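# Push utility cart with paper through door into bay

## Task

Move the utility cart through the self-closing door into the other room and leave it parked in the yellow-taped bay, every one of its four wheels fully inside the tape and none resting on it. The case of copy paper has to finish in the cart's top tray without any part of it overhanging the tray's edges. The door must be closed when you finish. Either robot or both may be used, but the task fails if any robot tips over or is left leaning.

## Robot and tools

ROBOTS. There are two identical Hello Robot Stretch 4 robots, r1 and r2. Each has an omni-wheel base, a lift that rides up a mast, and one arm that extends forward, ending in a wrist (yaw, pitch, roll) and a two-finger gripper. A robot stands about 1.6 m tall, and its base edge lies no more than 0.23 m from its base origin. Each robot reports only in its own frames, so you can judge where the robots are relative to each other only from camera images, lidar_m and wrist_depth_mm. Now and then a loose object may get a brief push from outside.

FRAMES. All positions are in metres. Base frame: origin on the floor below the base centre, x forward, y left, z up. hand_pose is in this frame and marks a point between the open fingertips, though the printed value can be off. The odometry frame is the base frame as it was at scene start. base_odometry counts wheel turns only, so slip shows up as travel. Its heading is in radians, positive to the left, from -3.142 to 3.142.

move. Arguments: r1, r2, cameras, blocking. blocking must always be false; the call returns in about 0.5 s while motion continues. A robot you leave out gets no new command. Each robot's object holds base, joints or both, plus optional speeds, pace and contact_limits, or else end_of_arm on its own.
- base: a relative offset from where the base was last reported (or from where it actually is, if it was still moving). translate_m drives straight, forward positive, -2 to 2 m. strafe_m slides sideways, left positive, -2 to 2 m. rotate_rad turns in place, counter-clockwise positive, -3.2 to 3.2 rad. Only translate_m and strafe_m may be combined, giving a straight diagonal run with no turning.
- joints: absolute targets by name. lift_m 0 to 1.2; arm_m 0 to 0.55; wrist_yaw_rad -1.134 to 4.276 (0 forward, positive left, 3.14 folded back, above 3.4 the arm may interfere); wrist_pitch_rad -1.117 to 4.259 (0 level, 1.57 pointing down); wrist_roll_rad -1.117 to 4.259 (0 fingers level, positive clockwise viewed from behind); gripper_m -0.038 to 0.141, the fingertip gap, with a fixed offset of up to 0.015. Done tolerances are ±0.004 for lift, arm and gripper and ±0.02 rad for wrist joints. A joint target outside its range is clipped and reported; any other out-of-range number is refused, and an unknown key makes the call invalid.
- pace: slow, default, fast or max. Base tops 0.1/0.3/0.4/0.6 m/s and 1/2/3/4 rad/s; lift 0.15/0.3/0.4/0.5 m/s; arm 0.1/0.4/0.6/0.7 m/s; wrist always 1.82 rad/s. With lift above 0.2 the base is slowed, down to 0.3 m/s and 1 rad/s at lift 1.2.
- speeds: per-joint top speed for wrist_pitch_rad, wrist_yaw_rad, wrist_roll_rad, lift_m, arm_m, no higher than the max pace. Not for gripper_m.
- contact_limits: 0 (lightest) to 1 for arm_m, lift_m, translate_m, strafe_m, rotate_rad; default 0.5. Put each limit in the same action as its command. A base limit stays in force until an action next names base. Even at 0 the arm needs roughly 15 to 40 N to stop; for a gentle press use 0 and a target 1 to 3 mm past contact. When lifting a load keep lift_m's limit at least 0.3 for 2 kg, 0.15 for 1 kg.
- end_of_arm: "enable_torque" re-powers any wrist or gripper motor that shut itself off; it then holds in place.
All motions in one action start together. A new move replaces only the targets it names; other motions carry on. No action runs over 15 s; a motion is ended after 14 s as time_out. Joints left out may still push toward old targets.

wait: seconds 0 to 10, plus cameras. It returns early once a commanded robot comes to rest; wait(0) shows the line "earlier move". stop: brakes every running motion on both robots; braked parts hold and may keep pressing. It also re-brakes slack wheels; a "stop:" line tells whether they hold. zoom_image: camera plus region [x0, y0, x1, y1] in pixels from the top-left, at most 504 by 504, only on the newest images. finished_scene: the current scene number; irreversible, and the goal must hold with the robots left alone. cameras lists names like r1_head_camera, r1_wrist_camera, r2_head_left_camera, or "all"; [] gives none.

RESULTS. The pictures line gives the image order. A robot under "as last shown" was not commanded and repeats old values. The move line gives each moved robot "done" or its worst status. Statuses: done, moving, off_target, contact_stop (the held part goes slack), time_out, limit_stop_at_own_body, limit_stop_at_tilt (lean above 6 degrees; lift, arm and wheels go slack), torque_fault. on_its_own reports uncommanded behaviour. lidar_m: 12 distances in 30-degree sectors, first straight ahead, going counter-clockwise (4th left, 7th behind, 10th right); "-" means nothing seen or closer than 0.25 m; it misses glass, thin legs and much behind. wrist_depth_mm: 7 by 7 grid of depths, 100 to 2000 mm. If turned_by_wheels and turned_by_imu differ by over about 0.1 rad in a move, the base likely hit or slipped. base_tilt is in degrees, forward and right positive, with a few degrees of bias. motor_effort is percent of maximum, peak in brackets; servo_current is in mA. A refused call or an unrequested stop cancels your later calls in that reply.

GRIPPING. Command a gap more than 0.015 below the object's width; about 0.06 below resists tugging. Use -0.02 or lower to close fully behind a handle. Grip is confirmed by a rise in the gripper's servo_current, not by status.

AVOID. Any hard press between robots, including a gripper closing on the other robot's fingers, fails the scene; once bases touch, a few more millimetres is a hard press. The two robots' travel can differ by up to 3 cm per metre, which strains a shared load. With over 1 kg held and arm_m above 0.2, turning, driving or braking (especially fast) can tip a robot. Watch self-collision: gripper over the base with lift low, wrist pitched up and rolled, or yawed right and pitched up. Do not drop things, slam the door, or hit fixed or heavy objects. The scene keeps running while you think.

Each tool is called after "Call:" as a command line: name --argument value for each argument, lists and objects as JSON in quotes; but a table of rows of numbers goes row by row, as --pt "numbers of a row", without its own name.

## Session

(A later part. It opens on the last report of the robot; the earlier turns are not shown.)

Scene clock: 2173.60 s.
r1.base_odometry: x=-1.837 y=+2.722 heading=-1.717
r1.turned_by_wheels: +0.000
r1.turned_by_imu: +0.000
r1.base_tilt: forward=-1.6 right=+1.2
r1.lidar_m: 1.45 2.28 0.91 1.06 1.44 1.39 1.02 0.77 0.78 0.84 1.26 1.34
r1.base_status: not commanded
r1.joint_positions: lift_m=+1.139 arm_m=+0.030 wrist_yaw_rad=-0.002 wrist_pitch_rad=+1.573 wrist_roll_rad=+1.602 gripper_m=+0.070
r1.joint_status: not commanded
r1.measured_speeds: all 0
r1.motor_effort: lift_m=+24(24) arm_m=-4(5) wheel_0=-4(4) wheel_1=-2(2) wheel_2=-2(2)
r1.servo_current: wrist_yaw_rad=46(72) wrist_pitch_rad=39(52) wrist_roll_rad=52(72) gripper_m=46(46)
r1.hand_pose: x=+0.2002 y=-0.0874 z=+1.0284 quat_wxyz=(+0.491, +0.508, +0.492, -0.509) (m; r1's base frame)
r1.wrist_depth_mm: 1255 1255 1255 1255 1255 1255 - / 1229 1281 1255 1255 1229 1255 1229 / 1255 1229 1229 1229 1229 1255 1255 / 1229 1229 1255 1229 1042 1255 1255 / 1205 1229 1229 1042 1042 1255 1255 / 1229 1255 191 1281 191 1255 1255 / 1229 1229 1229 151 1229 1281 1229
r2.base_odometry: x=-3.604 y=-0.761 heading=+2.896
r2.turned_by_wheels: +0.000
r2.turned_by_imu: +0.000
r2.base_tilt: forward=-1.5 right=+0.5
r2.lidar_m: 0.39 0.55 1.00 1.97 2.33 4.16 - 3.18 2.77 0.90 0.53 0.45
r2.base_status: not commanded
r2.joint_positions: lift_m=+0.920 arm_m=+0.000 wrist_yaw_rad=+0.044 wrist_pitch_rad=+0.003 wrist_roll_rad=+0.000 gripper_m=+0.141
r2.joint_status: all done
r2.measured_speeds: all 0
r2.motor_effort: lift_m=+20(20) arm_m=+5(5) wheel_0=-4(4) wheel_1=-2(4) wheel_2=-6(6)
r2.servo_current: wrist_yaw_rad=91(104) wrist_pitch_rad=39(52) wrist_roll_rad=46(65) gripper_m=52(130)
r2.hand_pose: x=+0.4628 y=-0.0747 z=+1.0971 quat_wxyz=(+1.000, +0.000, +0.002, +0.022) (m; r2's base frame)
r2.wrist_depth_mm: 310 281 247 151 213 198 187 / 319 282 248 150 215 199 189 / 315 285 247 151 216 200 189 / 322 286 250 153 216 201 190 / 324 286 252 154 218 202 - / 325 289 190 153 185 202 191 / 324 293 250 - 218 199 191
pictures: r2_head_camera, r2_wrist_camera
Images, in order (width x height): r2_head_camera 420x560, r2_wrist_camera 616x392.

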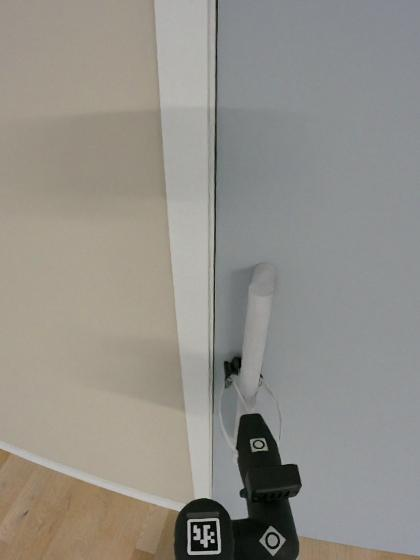

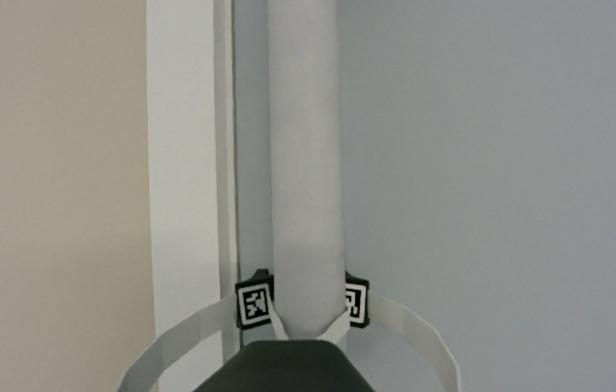

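Call:
move --blocking false --cameras '[]' --r2 '{"base":{"translate_m":-0.02},"pace":"slow","contact_limits":{"translate_m":0.2}}'

Call:
wait --seconds 2 --cameras '["r1_head_camera","r2_wrist_camera"]'

Scene clock: 2178.40 s.
move: r2 moving
r1: as last shown
r1.base_tilt: forward=-1.6 right=+1.3
r1.lidar_m: 1.44 2.28 0.92 1.05 1.44 1.41 1.05 0.77 0.75 0.83 1.24 1.35
r1.motor_effort: lift_m=+24(24) arm_m=-4(4) wheel_0=-4(5) wheel_1=-2(2) wheel_2=-2(2)
r1.servo_current: wrist_yaw_rad=46(72) wrist_pitch_rad=39(46) wrist_roll_rad=46(65) gripper_m=39(46)
r1.wrist_depth_mm: 1205 1255 1229 1229 1255 1229 - / 1205 1229 1255 1229 1255 1255 1229 / 1229 1229 1205 1281 1255 1229 1255 / 1229 1229 1229 1205 1042 1281 1255 / 1229 1229 1229 1060 1042 1281 1255 / 1229 1229 193 1205 192 1255 1255 / 1255 1229 1255 151 1229 1255 1255
r2.base_odometry: x=-3.592 y=-0.763 heading=+2.895
r2.turned_by_wheels: -0.001
r2.turned_by_imu: -0.008
r2.base_tilt: forward=-0.9 right=+0.2
r2.lidar_m: 0.38 0.56 0.97 1.97 2.30 4.09 - 3.21 2.78 0.91 0.54 0.43
r2.base_status: translate_m moving
r2.joint_positions: lift_m=+0.920 arm_m=+0.000 wrist_yaw_rad=+0.044 wrist_pitch_rad=+0.002 wrist_roll_rad=+0.000 gripper_m=+0.141
r2.joint_status: not commanded
r2.measured_speeds: translate_m=-0.042 strafe_m=-0.001 rotate_rad=-0.001 lift_m=+0.000 arm_m=+0.000 wrist_yaw_rad=+0.000 wrist_pitch_rad=-0.010 wrist_roll_rad=+0.000
r2.motor_effort: lift_m=+20(20) arm_m=+5(5) wheel_0=-5(6) wheel_1=-4(6) wheel_2=-5(5)
r2.servo_current: wrist_yaw_rad=104(104) wrist_pitch_rad=46(46) wrist_roll_rad=46(52) gripper_m=52(59)
r2.contact_limits: translate_m 0.2
r2.hand_pose: x=+0.4628 y=-0.0747 z=+1.0973 quat_wxyz=(+1.000, +0.000, +0.001, +0.022) (m; r2's base frame)
r2.wrist_depth_mm: 309 279 247 150 215 200 189 / 315 282 247 150 216 200 190 / 314 282 247 153 216 201 191 / 314 282 248 153 215 202 191 / 320 283 249 153 216 202 - / 324 289 192 153 183 203 192 / 322 294 248 - 217 199 193
pictures: none
No camera images: "cameras" was empty.

Scene clock: 2179.10 s.
earlier move: r2 done
r1.base_odometry: x=-1.837 y=+2.722 heading=-1.717
r1.turned_by_wheels: +0.000
r1.turned_by_imu: +0.000
r1.base_tilt: forward=-1.6 right=+1.3
r1.lidar_m: 1.44 2.30 0.93 1.04 1.42 1.40 1.05 0.79 0.76 0.83 1.28 1.35
r1.base_status: not commanded
r1.joint_positions: lift_m=+1.139 arm_m=+0.030 wrist_yaw_rad=-0.002 wrist_pitch_rad=+1.573 wrist_roll_rad=+1.602 gripper_m=+0.070
r1.joint_status: not commanded
r1.measured_speeds: all 0
r1.motor_effort: lift_m=+24(24) arm_m=-4(4) wheel_0=-3(5) wheel_1=-2(2) wheel_2=-2(2)
r1.servo_current: wrist_yaw_rad=59(72) wrist_pitch_rad=46(46) wrist_roll_rad=52(65) gripper_m=39(46)
r1.hand_pose: x=+0.2002 y=-0.0874 z=+1.0284 quat_wxyz=(+0.491, +0.508, +0.492, -0.509) (m; r1's base frame)
r1.wrist_depth_mm: 1229 1255 1229 1229 1255 1229 - / 1205 1205 1255 1229 1255 1281 1255 / 1255 1255 1255 1255 1255 1255 1255 / 1229 1229 1229 1205 1042 1229 1281 / 1229 1229 1255 1042 1042 1255 1255 / 1205 1229 193 1229 191 1255 1229 / 1255 1205 1229 151 1255 1255 1255
r2.base_odometry: x=-3.585 y=-0.765 heading=+2.896
r2.turned_by_wheels: +0.001
r2.turned_by_imu: +0.000
r2.base_tilt: forward=-0.7 right=+0.1
r2.lidar_m: 0.39 0.54 1.00 1.97 2.35 4.09 - 3.19 2.77 0.93 0.53 0.44
r2.base_status: done
r2.joint_positions: lift_m=+0.920 arm_m=+0.000 wrist_yaw_rad=+0.049 wrist_pitch_rad=+0.001 wrist_roll_rad=+0.000 gripper_m=+0.141
r2.joint_status: not commanded
r2.measured_speeds: all 0
r2.motor_effort: lift_m=+20(20) arm_m=+5(5) wheel_0=-3(8) wheel_1=-2(6) wheel_2=+0(6)
r2.servo_current: wrist_yaw_rad=65(104) wrist_pitch_rad=39(46) wrist_roll_rad=46(59) gripper_m=46(59)
r2.contact_limits: translate_m 0.2
r2.hand_pose: x=+0.4631 y=-0.0733 z=+1.0976 quat_wxyz=(+1.000, +0.000, +0.001, +0.024) (m; r2's base frame)
r2.wrist_depth_mm: 325 289 253 154 218 202 191 / 325 289 252 155 219 204 192 / 325 290 253 156 218 204 193 / 324 291 254 157 219 205 193 / 330 293 254 157 220 204 194 / 329 294 196 157 184 206 194 / 332 301 251 - 221 202 195
wait: 0.70 of 2 s (r2 has come to rest)
pictures: r1_head_camera, r2_wrist_camera
Images, in order (width x height): r1_head_camera 420x560, r2_wrist_camera 616x392.

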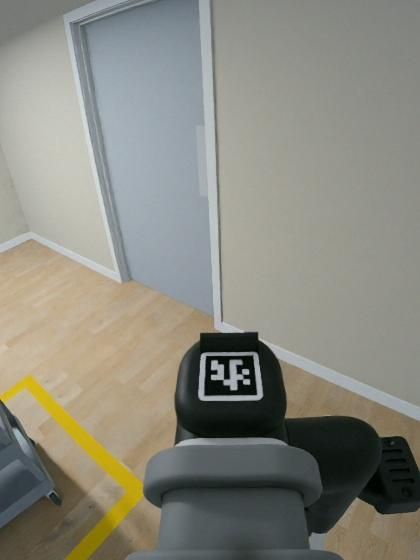

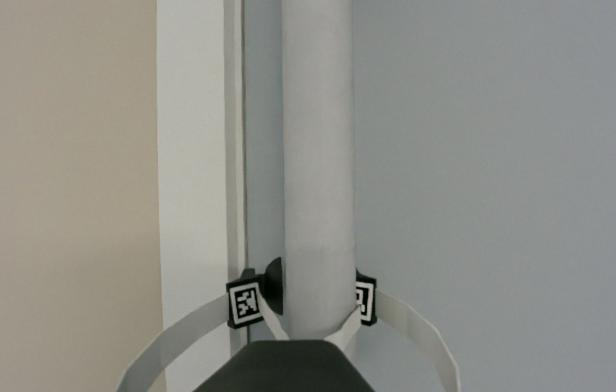

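Call:
move --blocking false --cameras '[]' --r2 '{"base":{"translate_m":-0.012,"strafe_m":-0.012},"pace":"slow","contact_limits":{"translate_m":0.2}}'

Call:
wait --seconds 2 --cameras '["r2_wrist_camera"]'

Scene clock: 2184.80 s.
move: r2 moving
r1: as last shown
r1.lidar_m: 1.48 2.27 0.92 1.05 1.44 1.40 1.02 0.78 0.74 0.83 1.27 1.36
r1.motor_effort: lift_m=+24(24) arm_m=-4(5) wheel_0=-4(4) wheel_1=-2(2) wheel_2=-2(2)
r1.servo_current: wrist_yaw_rad=59(59) wrist_pitch_rad=39(46) wrist_roll_rad=46(65) gripper_m=39(46)
r1.wrist_depth_mm: 1255 1255 1229 1229 1255 1255 - / 1229 1255 1229 1255 1255 1281 1255 / 1205 1255 1205 1255 1255 1229 1255 / 1255 1255 1205 1229 1025 1281 1255 / 1229 1255 1255 1025 1042 1281 1281 / 1229 1229 191 1229 191 1255 1281 / 1255 1255 1229 151 1255 1255 1308
r2.base_odometry: x=-3.575 y=-0.759 heading=+2.896
r2.turned_by_wheels: +0.000
r2.turned_by_imu: +0.001
r2.base_tilt: forward=-0.7 right=+0.1
r2.lidar_m: 0.40 0.55 0.99 1.97 2.32 4.10 - 3.17 2.75 0.93 0.54 0.46
r2.base_status: translate_m moving; strafe_m moving
r2.joint_positions: lift_m=+0.920 arm_m=+0.000 wrist_yaw_rad=+0.054 wrist_pitch_rad=+0.001 wrist_roll_rad=+0.000 gripper_m=+0.141
r2.joint_status: not commanded
r2.measured_speeds: translate_m=-0.024 strafe_m=-0.025 rotate_rad=+0.003 lift_m=+0.000 arm_m=+0.000 wrist_yaw_rad=+0.030 wrist_pitch_rad=+0.000 wrist_roll_rad=+0.000
r2.motor_effort: lift_m=+20(20) arm_m=+5(5) wheel_0=+6(11) wheel_1=-3(7) wheel_2=+0(4)
r2.servo_current: wrist_yaw_rad=46(85) wrist_pitch_rad=39(46) wrist_roll_rad=46(52) gripper_m=52(59)
r2.contact_limits: translate_m 0.2
r2.hand_pose: x=+0.4635 y=-0.0719 z=+1.0976 quat_wxyz=(+1.000, +0.000, +0.001, +0.027) (m; r2's base frame)
r2.wrist_depth_mm: 330 297 258 163 223 206 195 / 336 298 260 160 225 206 196 / 342 298 262 163 226 208 197 / 342 301 263 162 227 208 197 / 343 301 263 163 227 210 198 / 345 306 200 163 193 211 199 / 343 314 264 - 226 206 200
pictures: none
No camera images: "cameras" was empty.

Scene clock: 2185.40 s.
earlier move: r2 done
r1.base_odometry: x=-1.837 y=+2.722 heading=-1.717
r1.turned_by_wheels: +0.000
r1.turned_by_imu: +0.000
r1.base_tilt: forward=-1.6 right=+1.3
r1.lidar_m: 1.44 2.28 0.92 1.05 1.41 1.39 1.03 0.75 0.76 0.83 1.26 1.35
r1.base_status: not commanded
r1.joint_positions: lift_m=+1.139 arm_m=+0.030 wrist_yaw_rad=-0.002 wrist_pitch_rad=+1.573 wrist_roll_rad=+1.602 gripper_m=+0.070
r1.joint_status: not commanded
r1.measured_speeds: all 0
r1.motor_effort: lift_m=+24(24) arm_m=-4(5) wheel_0=-4(4) wheel_1=-2(2) wheel_2=-2(2)
r1.servo_current: wrist_yaw_rad=39(65) wrist_pitch_rad=46(46) wrist_roll_rad=52(65) gripper_m=39(46)
r1.hand_pose: x=+0.2002 y=-0.0874 z=+1.0284 quat_wxyz=(+0.491, +0.508, +0.492, -0.509) (m; r1's base frame)
r1.wrist_depth_mm: 1255 1229 1229 1229 1229 1255 - / 1205 1229 1229 1229 1255 1255 1281 / 1229 1229 1229 1229 1255 1255 1281 / 1205 1255 1229 1255 1042 1229 1229 / 1205 1255 1205 1025 1042 1255 1255 / 1229 1205 193 1255 190 1255 1281 / 1229 1205 1229 151 1255 1281 1255
r2.base_odometry: x=-3.571 y=-0.757 heading=+2.896
r2.turned_by_wheels: +0.000
r2.turned_by_imu: +0.000
r2.base_tilt: forward=-0.7 right=+0.1
r2.lidar_m: 0.41 0.58 0.99 1.97 2.34 4.09 - 3.17 2.76 0.95 0.54 0.46
r2.base_status: done
r2.joint_positions: lift_m=+0.920 arm_m=+0.000 wrist_yaw_rad=+0.057 wrist_pitch_rad=+0.001 wrist_roll_rad=+0.000 gripper_m=+0.141
r2.joint_status: not commanded
r2.measured_speeds: all 0
r2.motor_effort: lift_m=+20(20) arm_m=+5(5) wheel_0=+6(11) wheel_1=-3(7) wheel_2=+5(5)
r2.servo_current: wrist_yaw_rad=46(85) wrist_pitch_rad=39(46) wrist_roll_rad=46(59) gripper_m=46(59)
r2.contact_limits: translate_m 0.2
r2.hand_pose: x=+0.4638 y=-0.0707 z=+1.0976 quat_wxyz=(+1.000, +0.000, +0.001, +0.029) (m; r2's base frame)
r2.wrist_depth_mm: 340 303 264 164 224 207 195 / 345 303 265 163 227 208 196 / 343 304 265 166 227 209 197 / 349 309 265 164 229 210 198 / 349 309 264 166 229 211 199 / 353 314 196 166 193 211 199 / 353 314 267 - 228 207 199
wait: 0.60 of 2 s (r2 has come to rest)
pictures: r2_wrist_camera
Images, in order (width x height): r2_wrist_camera 616x392.

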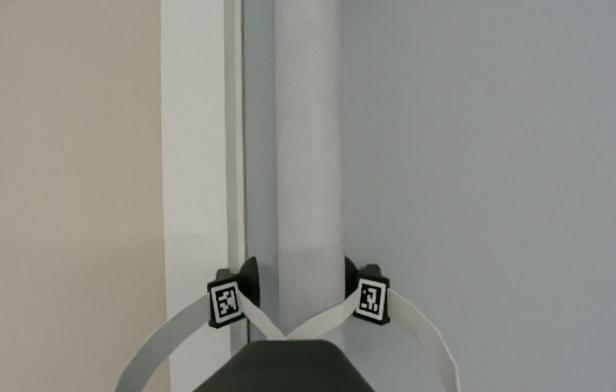

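Call:
move --blocking false --cameras '[]' --r2 '{"base":{"translate_m":-0.25,"strafe_m":-0.015},"pace":"slow","contact_limits":{"translate_m":0.2}}'

Call:
wait --seconds 1.2 --cameras '["r2_wrist_camera"]'

Call:
wait --seconds 3 --cameras '["r1_head_camera","r2_head_camera"]'

Call:
zoom_image --camera "r1_head_camera" --region '[60, 0, 230, 340]'

Scene clock: 2191.23 s.
move: r2 moving
r1: as last shown
r1.base_tilt: forward=-1.6 right=+1.2
r1.lidar_m: 1.46 2.24 0.92 1.06 1.43 1.39 1.03 0.76 0.78 0.84 1.28 1.35
r1.motor_effort: lift_m=+24(24) arm_m=-4(4) wheel_0=-4(4) wheel_1=-2(2) wheel_2=-2(2)
r1.servo_current: wrist_yaw_rad=46(59) wrist_pitch_rad=33(46) wrist_roll_rad=59(65) gripper_m=39(46)
r1.wrist_depth_mm: 1229 1229 1255 1229 1255 1255 - / 1255 1229 1229 1281 1255 1255 1255 / 1205 1229 1281 1255 1255 1255 1229 / 1229 1229 1255 1229 1025 1205 1229 / 1255 1229 1255 1042 1025 1281 1308 / 1205 1255 192 1229 191 1229 1255 / 1205 1255 1255 151 1255 1255 1255
r2.base_odometry: x=-3.558 y=-0.759 heading=+2.897
r2.turned_by_wheels: +0.000
r2.turned_by_imu: +0.001
r2.base_tilt: forward=-0.6 right=+0.1
r2.lidar_m: 0.40 0.58 1.01 2.00 2.34 4.15 - 3.19 2.76 0.98 0.59 0.48
r2.base_status: translate_m moving; strafe_m moving
r2.joint_positions: lift_m=+0.920 arm_m=+0.000 wrist_yaw_rad=+0.060 wrist_pitch_rad=+0.001 wrist_roll_rad=+0.000 gripper_m=+0.141
r2.joint_status: not commanded
r2.measured_speeds: translate_m=-0.048 strafe_m=-0.003 rotate_rad=+0.004 lift_m=+0.000 arm_m=+0.000 wrist_yaw_rad=+0.007 wrist_pitch_rad=+0.000 wrist_roll_rad=+0.000
r2.motor_effort: lift_m=+20(20) arm_m=+4(5) wheel_0=-2(6) wheel_1=-5(7) wheel_2=+10(10)
r2.servo_current: wrist_yaw_rad=46(52) wrist_pitch_rad=46(46) wrist_roll_rad=52(52) gripper_m=59(59)
r2.contact_limits: translate_m 0.2
r2.hand_pose: x=+0.4640 y=-0.0699 z=+1.0976 quat_wxyz=(+1.000, +0.000, +0.001, +0.030) (m; r2's base frame)
r2.wrist_depth_mm: 353 314 270 171 233 213 200 / 362 317 271 179 233 214 - / 359 320 273 181 236 216 204 / 366 322 276 174 237 217 205 / 373 325 277 176 235 219 206 / 373 325 194 175 195 220 206 / 373 338 281 - 237 216 208
pictures: none
No camera images: "cameras" was empty.

Scene clock: 2192.43 s.
earlier move: r2 moving
r1.base_odometry: x=-1.837 y=+2.722 heading=-1.717
r1.turned_by_wheels: +0.000
r1.turned_by_imu: +0.000
r1.base_tilt: forward=-1.6 right=+1.3
r1.lidar_m: 1.43 2.29 0.90 1.02 1.43 1.40 1.03 0.77 0.79 0.83 1.27 1.36
r1.base_status: not commanded
r1.joint_positions: lift_m=+1.139 arm_m=+0.030 wrist_yaw_rad=-0.002 wrist_pitch_rad=+1.573 wrist_roll_rad=+1.602 gripper_m=+0.070
r1.joint_status: not commanded
r1.measured_speeds: all 0
r1.motor_effort: lift_m=+24(24) arm_m=-4(4) wheel_0=-3(4) wheel_1=-2(2) wheel_2=-2(2)
r1.servo_current: wrist_yaw_rad=39(59) wrist_pitch_rad=52(52) wrist_roll_rad=33(72) gripper_m=52(52)
r1.hand_pose: x=+0.2002 y=-0.0874 z=+1.0284 quat_wxyz=(+0.491, +0.508, +0.492, -0.509) (m; r1's base frame)
r1.wrist_depth_mm: 1205 1255 1255 1255 1229 1255 - / 1229 1205 1255 1255 1229 1255 1255 / 1255 1229 1229 1255 1255 1255 1255 / 1229 1205 1229 1255 1042 1229 1281 / 1229 1205 1229 1025 1042 1255 1255 / 1229 1229 192 1229 191 1229 1281 / 1229 1229 1255 151 1255 1281 1229
r2.base_odometry: x=-3.452 y=-0.779 heading=+2.896
r2.turned_by_wheels: -0.001
r2.turned_by_imu: -0.001
r2.base_tilt: forward=-0.7 right=+0.1
r2.lidar_m: 0.50 0.72 1.23 2.02 2.39 4.21 - 3.12 2.71 1.16 0.69 0.59
r2.base_status: translate_m moving; strafe_m moving
r2.joint_positions: lift_m=+0.920 arm_m=+0.000 wrist_yaw_rad=+0.060 wrist_pitch_rad=+0.001 wrist_roll_rad=+0.000 gripper_m=+0.141
r2.joint_status: not commanded
r2.measured_speeds: translate_m=-0.100 strafe_m=-0.005 rotate_rad=+0.000 lift_m=+0.000 arm_m=+0.000 wrist_yaw_rad=+0.000 wrist_pitch_rad=+0.000 wrist_roll_rad=+0.000
r2.motor_effort: lift_m=+20(20) arm_m=+5(5) wheel_0=-6(8) wheel_1=-5(8) wheel_2=+8(10)
r2.servo_current: wrist_yaw_rad=33(59) wrist_pitch_rad=39(46) wrist_roll_rad=46(59) gripper_m=52(59)
r2.contact_limits: translate_m 0.2
r2.hand_pose: x=+0.4640 y=-0.0699 z=+1.0976 quat_wxyz=(+1.000, +0.000, +0.001, +0.030) (m; r2's base frame)
r2.wrist_depth_mm: - 436 379 304 330 301 283 / 480 442 382 347 329 304 285 / - 445 382 349 332 307 289 / - 449 387 285 334 307 290 / - 452 389 291 334 304 291 / - 462 379 281 330 301 293 / - 452 415 - 330 315 294
wait: 1.20 s; no rest
pictures: r2_wrist_camera
Images, in order (width x height): r2_wrist_camera 616x392.

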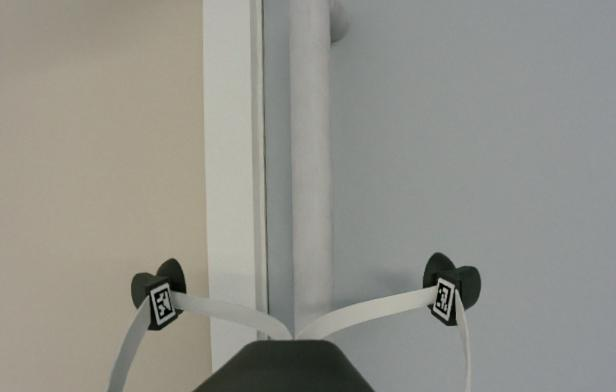

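Scene clock: 2194.53 s.
earlier move: r2 done
r1.base_odometry: x=-1.837 y=+2.722 heading=-1.717
r1.turned_by_wheels: +0.000
r1.turned_by_imu: +0.000
r1.base_tilt: forward=-1.6 right=+1.3
r1.lidar_m: 1.43 2.26 0.93 1.04 1.40 1.39 1.07 0.78 0.77 0.85 1.24 1.35
r1.base_status: not commanded
r1.joint_positions: lift_m=+1.139 arm_m=+0.030 wrist_yaw_rad=-0.002 wrist_pitch_rad=+1.573 wrist_roll_rad=+1.602 gripper_m=+0.070
r1.joint_status: not commanded
r1.measured_speeds: all 0
r1.motor_effort: lift_m=+24(24) arm_m=-4(5) wheel_0=-4(4) wheel_1=-2(2) wheel_2=-2(2)
r1.servo_current: wrist_yaw_rad=52(72) wrist_pitch_rad=39(52) wrist_roll_rad=52(72) gripper_m=39(52)
r1.hand_pose: x=+0.2002 y=-0.0874 z=+1.0284 quat_wxyz=(+0.491, +0.508, +0.492, -0.509) (m; r1's base frame)
r1.wrist_depth_mm: 1229 1255 1255 1255 1255 1255 - / 1205 1205 1229 1255 1255 1255 1281 / 1229 1205 1229 1229 1229 1229 1255 / 1182 1205 1205 1229 1042 1255 1229 / 1255 1229 1255 1025 1042 1255 1255 / 1255 1229 192 1255 191 1255 1229 / 1229 1205 1255 152 1281 1229 1281
r2.base_odometry: x=-3.325 y=-0.803 heading=+2.896
r2.turned_by_wheels: +0.000
r2.turned_by_imu: +0.000
r2.base_tilt: forward=-0.7 right=+0.0
r2.lidar_m: 0.64 0.83 1.51 2.06 2.43 4.26 - 3.09 2.68 1.41 0.83 0.71
r2.base_status: done
r2.joint_positions: lift_m=+0.920 arm_m=+0.000 wrist_yaw_rad=+0.060 wrist_pitch_rad=+0.001 wrist_roll_rad=+0.000 gripper_m=+0.141
r2.joint_status: not commanded
r2.measured_speeds: all 0
r2.motor_effort: lift_m=+20(20) arm_m=+5(5) wheel_0=-2(8) wheel_1=-5(8) wheel_2=+6(10)
r2.servo_current: wrist_yaw_rad=39(59) wrist_pitch_rad=39(46) wrist_roll_rad=46(59) gripper_m=52(59)
r2.contact_limits: translate_m 0.2
r2.hand_pose: x=+0.4640 y=-0.0699 z=+1.0976 quat_wxyz=(+1.000, +0.000, +0.001, +0.030) (m; r2's base frame)
r2.wrist_depth_mm: - - 508 500 - 404 389 / - - 512 407 - 402 392 / - - 512 410 - - 392 / - - 517 413 - - 394 / - - 517 415 - - 397 / - 190 216 415 187 184 402 / - - - - - - 397
wait: 2.10 of 3 s (r2 has come to rest)
pictures: r1_head_camera, r2_head_camera
Images, in order (width x height): r1_head_camera 420x560, r2_head_camera 420x560.

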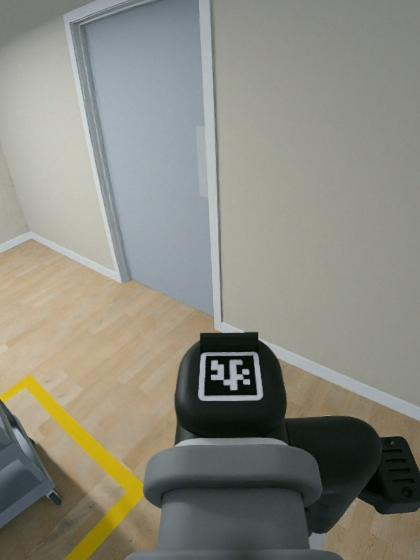

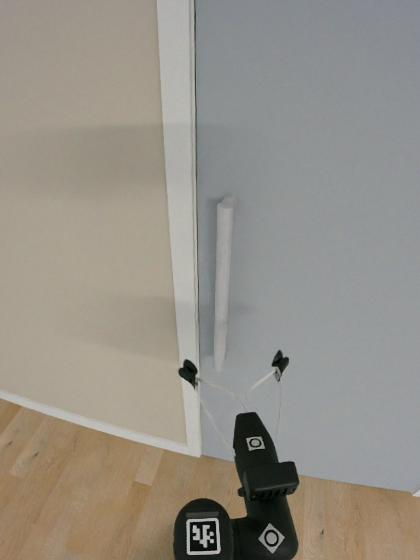

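Scaled by 1.482 from the camera's 420x560 image, which has a finer 600x800 frame.

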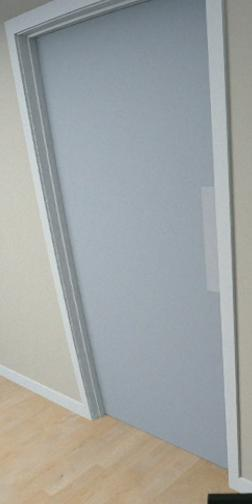

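Call:
move --blocking false --cameras '[]' --r1 '{"base":{"rotate_rad":1.07}}'

Call:
wait --seconds 2 --cameras '["r1_head_camera","r1_head_left_camera","r1_head_right_camera"]'

Call:
zoom_image --camera "r1_head_camera" --region '[0, 100, 420, 560]'

Scene clock: 2200.33 s.
move: r1 moving
r1.base_odometry: x=-1.837 y=+2.722 heading=-1.567
r1.turned_by_wheels: +0.150
r1.turned_by_imu: +0.150
r1.base_tilt: forward=-1.6 right=+1.3
r1.lidar_m: 1.57 0.92 0.93 1.15 1.40 1.40 0.94 0.75 0.78 0.89 1.37 1.36
r1.base_status: rotate_rad moving
r1.joint_positions: lift_m=+1.139 arm_m=+0.030 wrist_yaw_rad=-0.002 wrist_pitch_rad=+1.573 wrist_roll_rad=+1.602 gripper_m=+0.070
r1.joint_status: not commanded
r1.measured_speeds: translate_m=+0.001 strafe_m=+0.000 rotate_rad=+0.576 lift_m=+0.000 arm_m=+0.000 wrist_yaw_rad=+0.000 wrist_pitch_rad=+0.000 wrist_roll_rad=+0.000
r1.motor_effort: lift_m=+24(24) arm_m=-4(4) wheel_0=-4(9) wheel_1=-6(8) wheel_2=-5(6)
r1.servo_current: wrist_yaw_rad=33(65) wrist_pitch_rad=39(52) wrist_roll_rad=52(59) gripper_m=33(52)
r1.hand_pose: x=+0.2002 y=-0.0874 z=+1.0284 quat_wxyz=(+0.491, +0.508, +0.492, -0.509) (m; r1's base frame)
r1.wrist_depth_mm: 1229 1229 1205 1255 1255 1255 - / 1229 1255 1229 1255 1229 1229 1255 / 1229 1229 1229 1255 1255 1229 1281 / 1229 1205 1229 1255 1042 1255 1229 / 1205 1255 1229 1025 1042 1255 1255 / 1229 1229 193 1229 191 1281 1281 / 1255 1229 1229 151 1255 1255 1255
r2: as last shown
r2.turned_by_imu: +0.001
r2.base_tilt: forward=-0.7 right=+0.1
r2.lidar_m: 0.64 0.84 1.48 2.05 2.42 4.26 - 3.04 2.67 1.39 0.82 0.71
r2.motor_effort: lift_m=+20(20) arm_m=+5(5) wheel_0=-2(3) wheel_1=-4(4) wheel_2=+6(6)
r2.servo_current: wrist_yaw_rad=52(52) wrist_pitch_rad=39(46) wrist_roll_rad=39(59) gripper_m=59(59)
r2.contact_limits: translate_m 0.2
r2.wrist_depth_mm: - - 508 500 - 402 389 / - - 512 407 - 404 392 / - - 512 407 - - 394 / - - 512 413 - - 392 / - - 512 418 - - 394 / - 189 216 415 187 184 402 / - - - - - - 397
pictures: none
No camera images: "cameras" was empty.

Scene clock: 2202.03 s.
earlier move: r1 done
r1.base_odometry: x=-1.837 y=+2.722 heading=-0.648
r1.turned_by_wheels: +0.919
r1.turned_by_imu: +0.924
r1.base_tilt: forward=-1.6 right=+1.3
r1.lidar_m: 0.93 1.03 1.42 1.41 1.05 0.74 0.75 0.83 1.30 1.37 1.45 2.31
r1.base_status: done
r1.joint_positions: lift_m=+1.139 arm_m=+0.030 wrist_yaw_rad=-0.002 wrist_pitch_rad=+1.573 wrist_roll_rad=+1.602 gripper_m=+0.070
r1.joint_status: not commanded
r1.measured_speeds: all 0
r1.motor_effort: lift_m=+24(24) arm_m=-4(5) wheel_0=-3(9) wheel_1=-3(8) wheel_2=-2(6)
r1.servo_current: wrist_yaw_rad=59(72) wrist_pitch_rad=46(52) wrist_roll_rad=46(65) gripper_m=39(52)
r1.hand_pose: x=+0.2002 y=-0.0874 z=+1.0284 quat_wxyz=(+0.491, +0.508, +0.492, -0.509) (m; r1's base frame)
r1.wrist_depth_mm: 1229 1229 1255 1255 1229 1281 1255 / 1229 1229 1281 1229 1255 1255 1281 / 1229 1229 1229 1255 1255 1255 1255 / 1229 1229 1229 1205 1025 1255 1281 / 1229 1229 1229 1025 1008 1229 1255 / 1229 1229 191 1255 191 1255 1255 / 1205 1255 1255 151 1229 1255 1281
r2.base_odometry: x=-3.325 y=-0.803 heading=+2.896
r2.turned_by_wheels: +0.000
r2.turned_by_imu: +0.000
r2.base_tilt: forward=-0.7 right=+0.1
r2.lidar_m: 0.65 0.85 1.50 2.08 2.44 4.24 - 3.09 2.67 1.40 0.81 0.71
r2.base_status: not commanded
r2.joint_positions: lift_m=+0.920 arm_m=+0.000 wrist_yaw_rad=+0.060 wrist_pitch_rad=+0.001 wrist_roll_rad=+0.000 gripper_m=+0.141
r2.joint_status: not commanded
r2.measured_speeds: all 0
r2.motor_effort: lift_m=+20(20) arm_m=+5(5) wheel_0=-3(3) wheel_1=-4(4) wheel_2=+6(6)
r2.servo_current: wrist_yaw_rad=59(59) wrist_pitch_rad=33(46) wrist_roll_rad=46(65) gripper_m=52(59)
r2.contact_limits: translate_m 0.2
r2.hand_pose: x=+0.4640 y=-0.0699 z=+1.0976 quat_wxyz=(+1.000, +0.000, +0.001, +0.030) (m; r2's base frame)
r2.wrist_depth_mm: - - 508 500 - 402 389 / - - 512 407 - 404 389 / - - 512 410 - - 392 / - - 521 415 - - 392 / - - 517 415 - - 397 / - 189 216 415 187 184 402 / - - - - - - 399
wait: 1.70 of 2 s (r1 has come to rest)
pictures: r1_head_camera, r1_head_left_camera, r1_head_right_camera
Images, in order (width x height): r1_head_camera 420x560, r1_head_left_camera 420x672, r1_head_right_camera 420x672.

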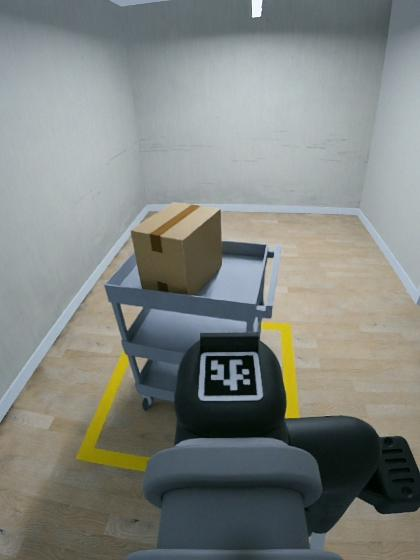

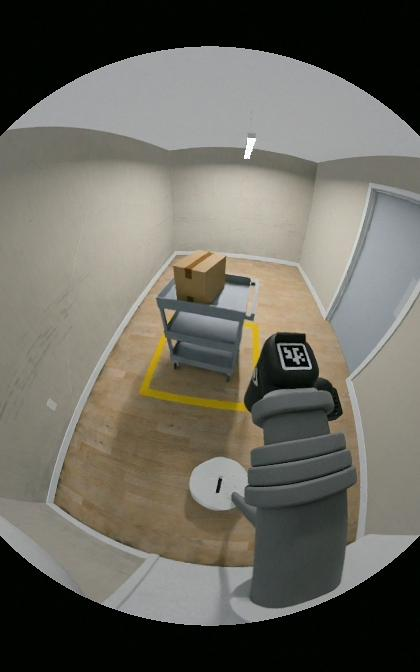

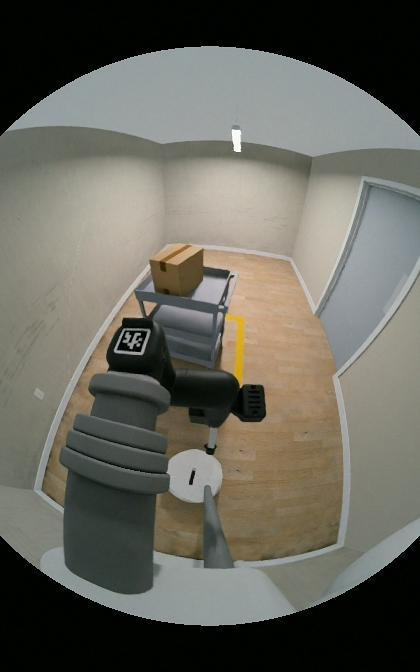

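Scaled by 1.096 from the camera's 420x560 image, which has a finer 600x800 frame.

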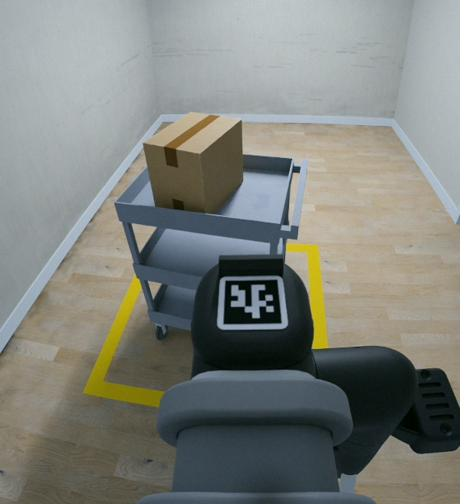

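Call:
finished_scene --scene 2

The scene is finished: the task was done.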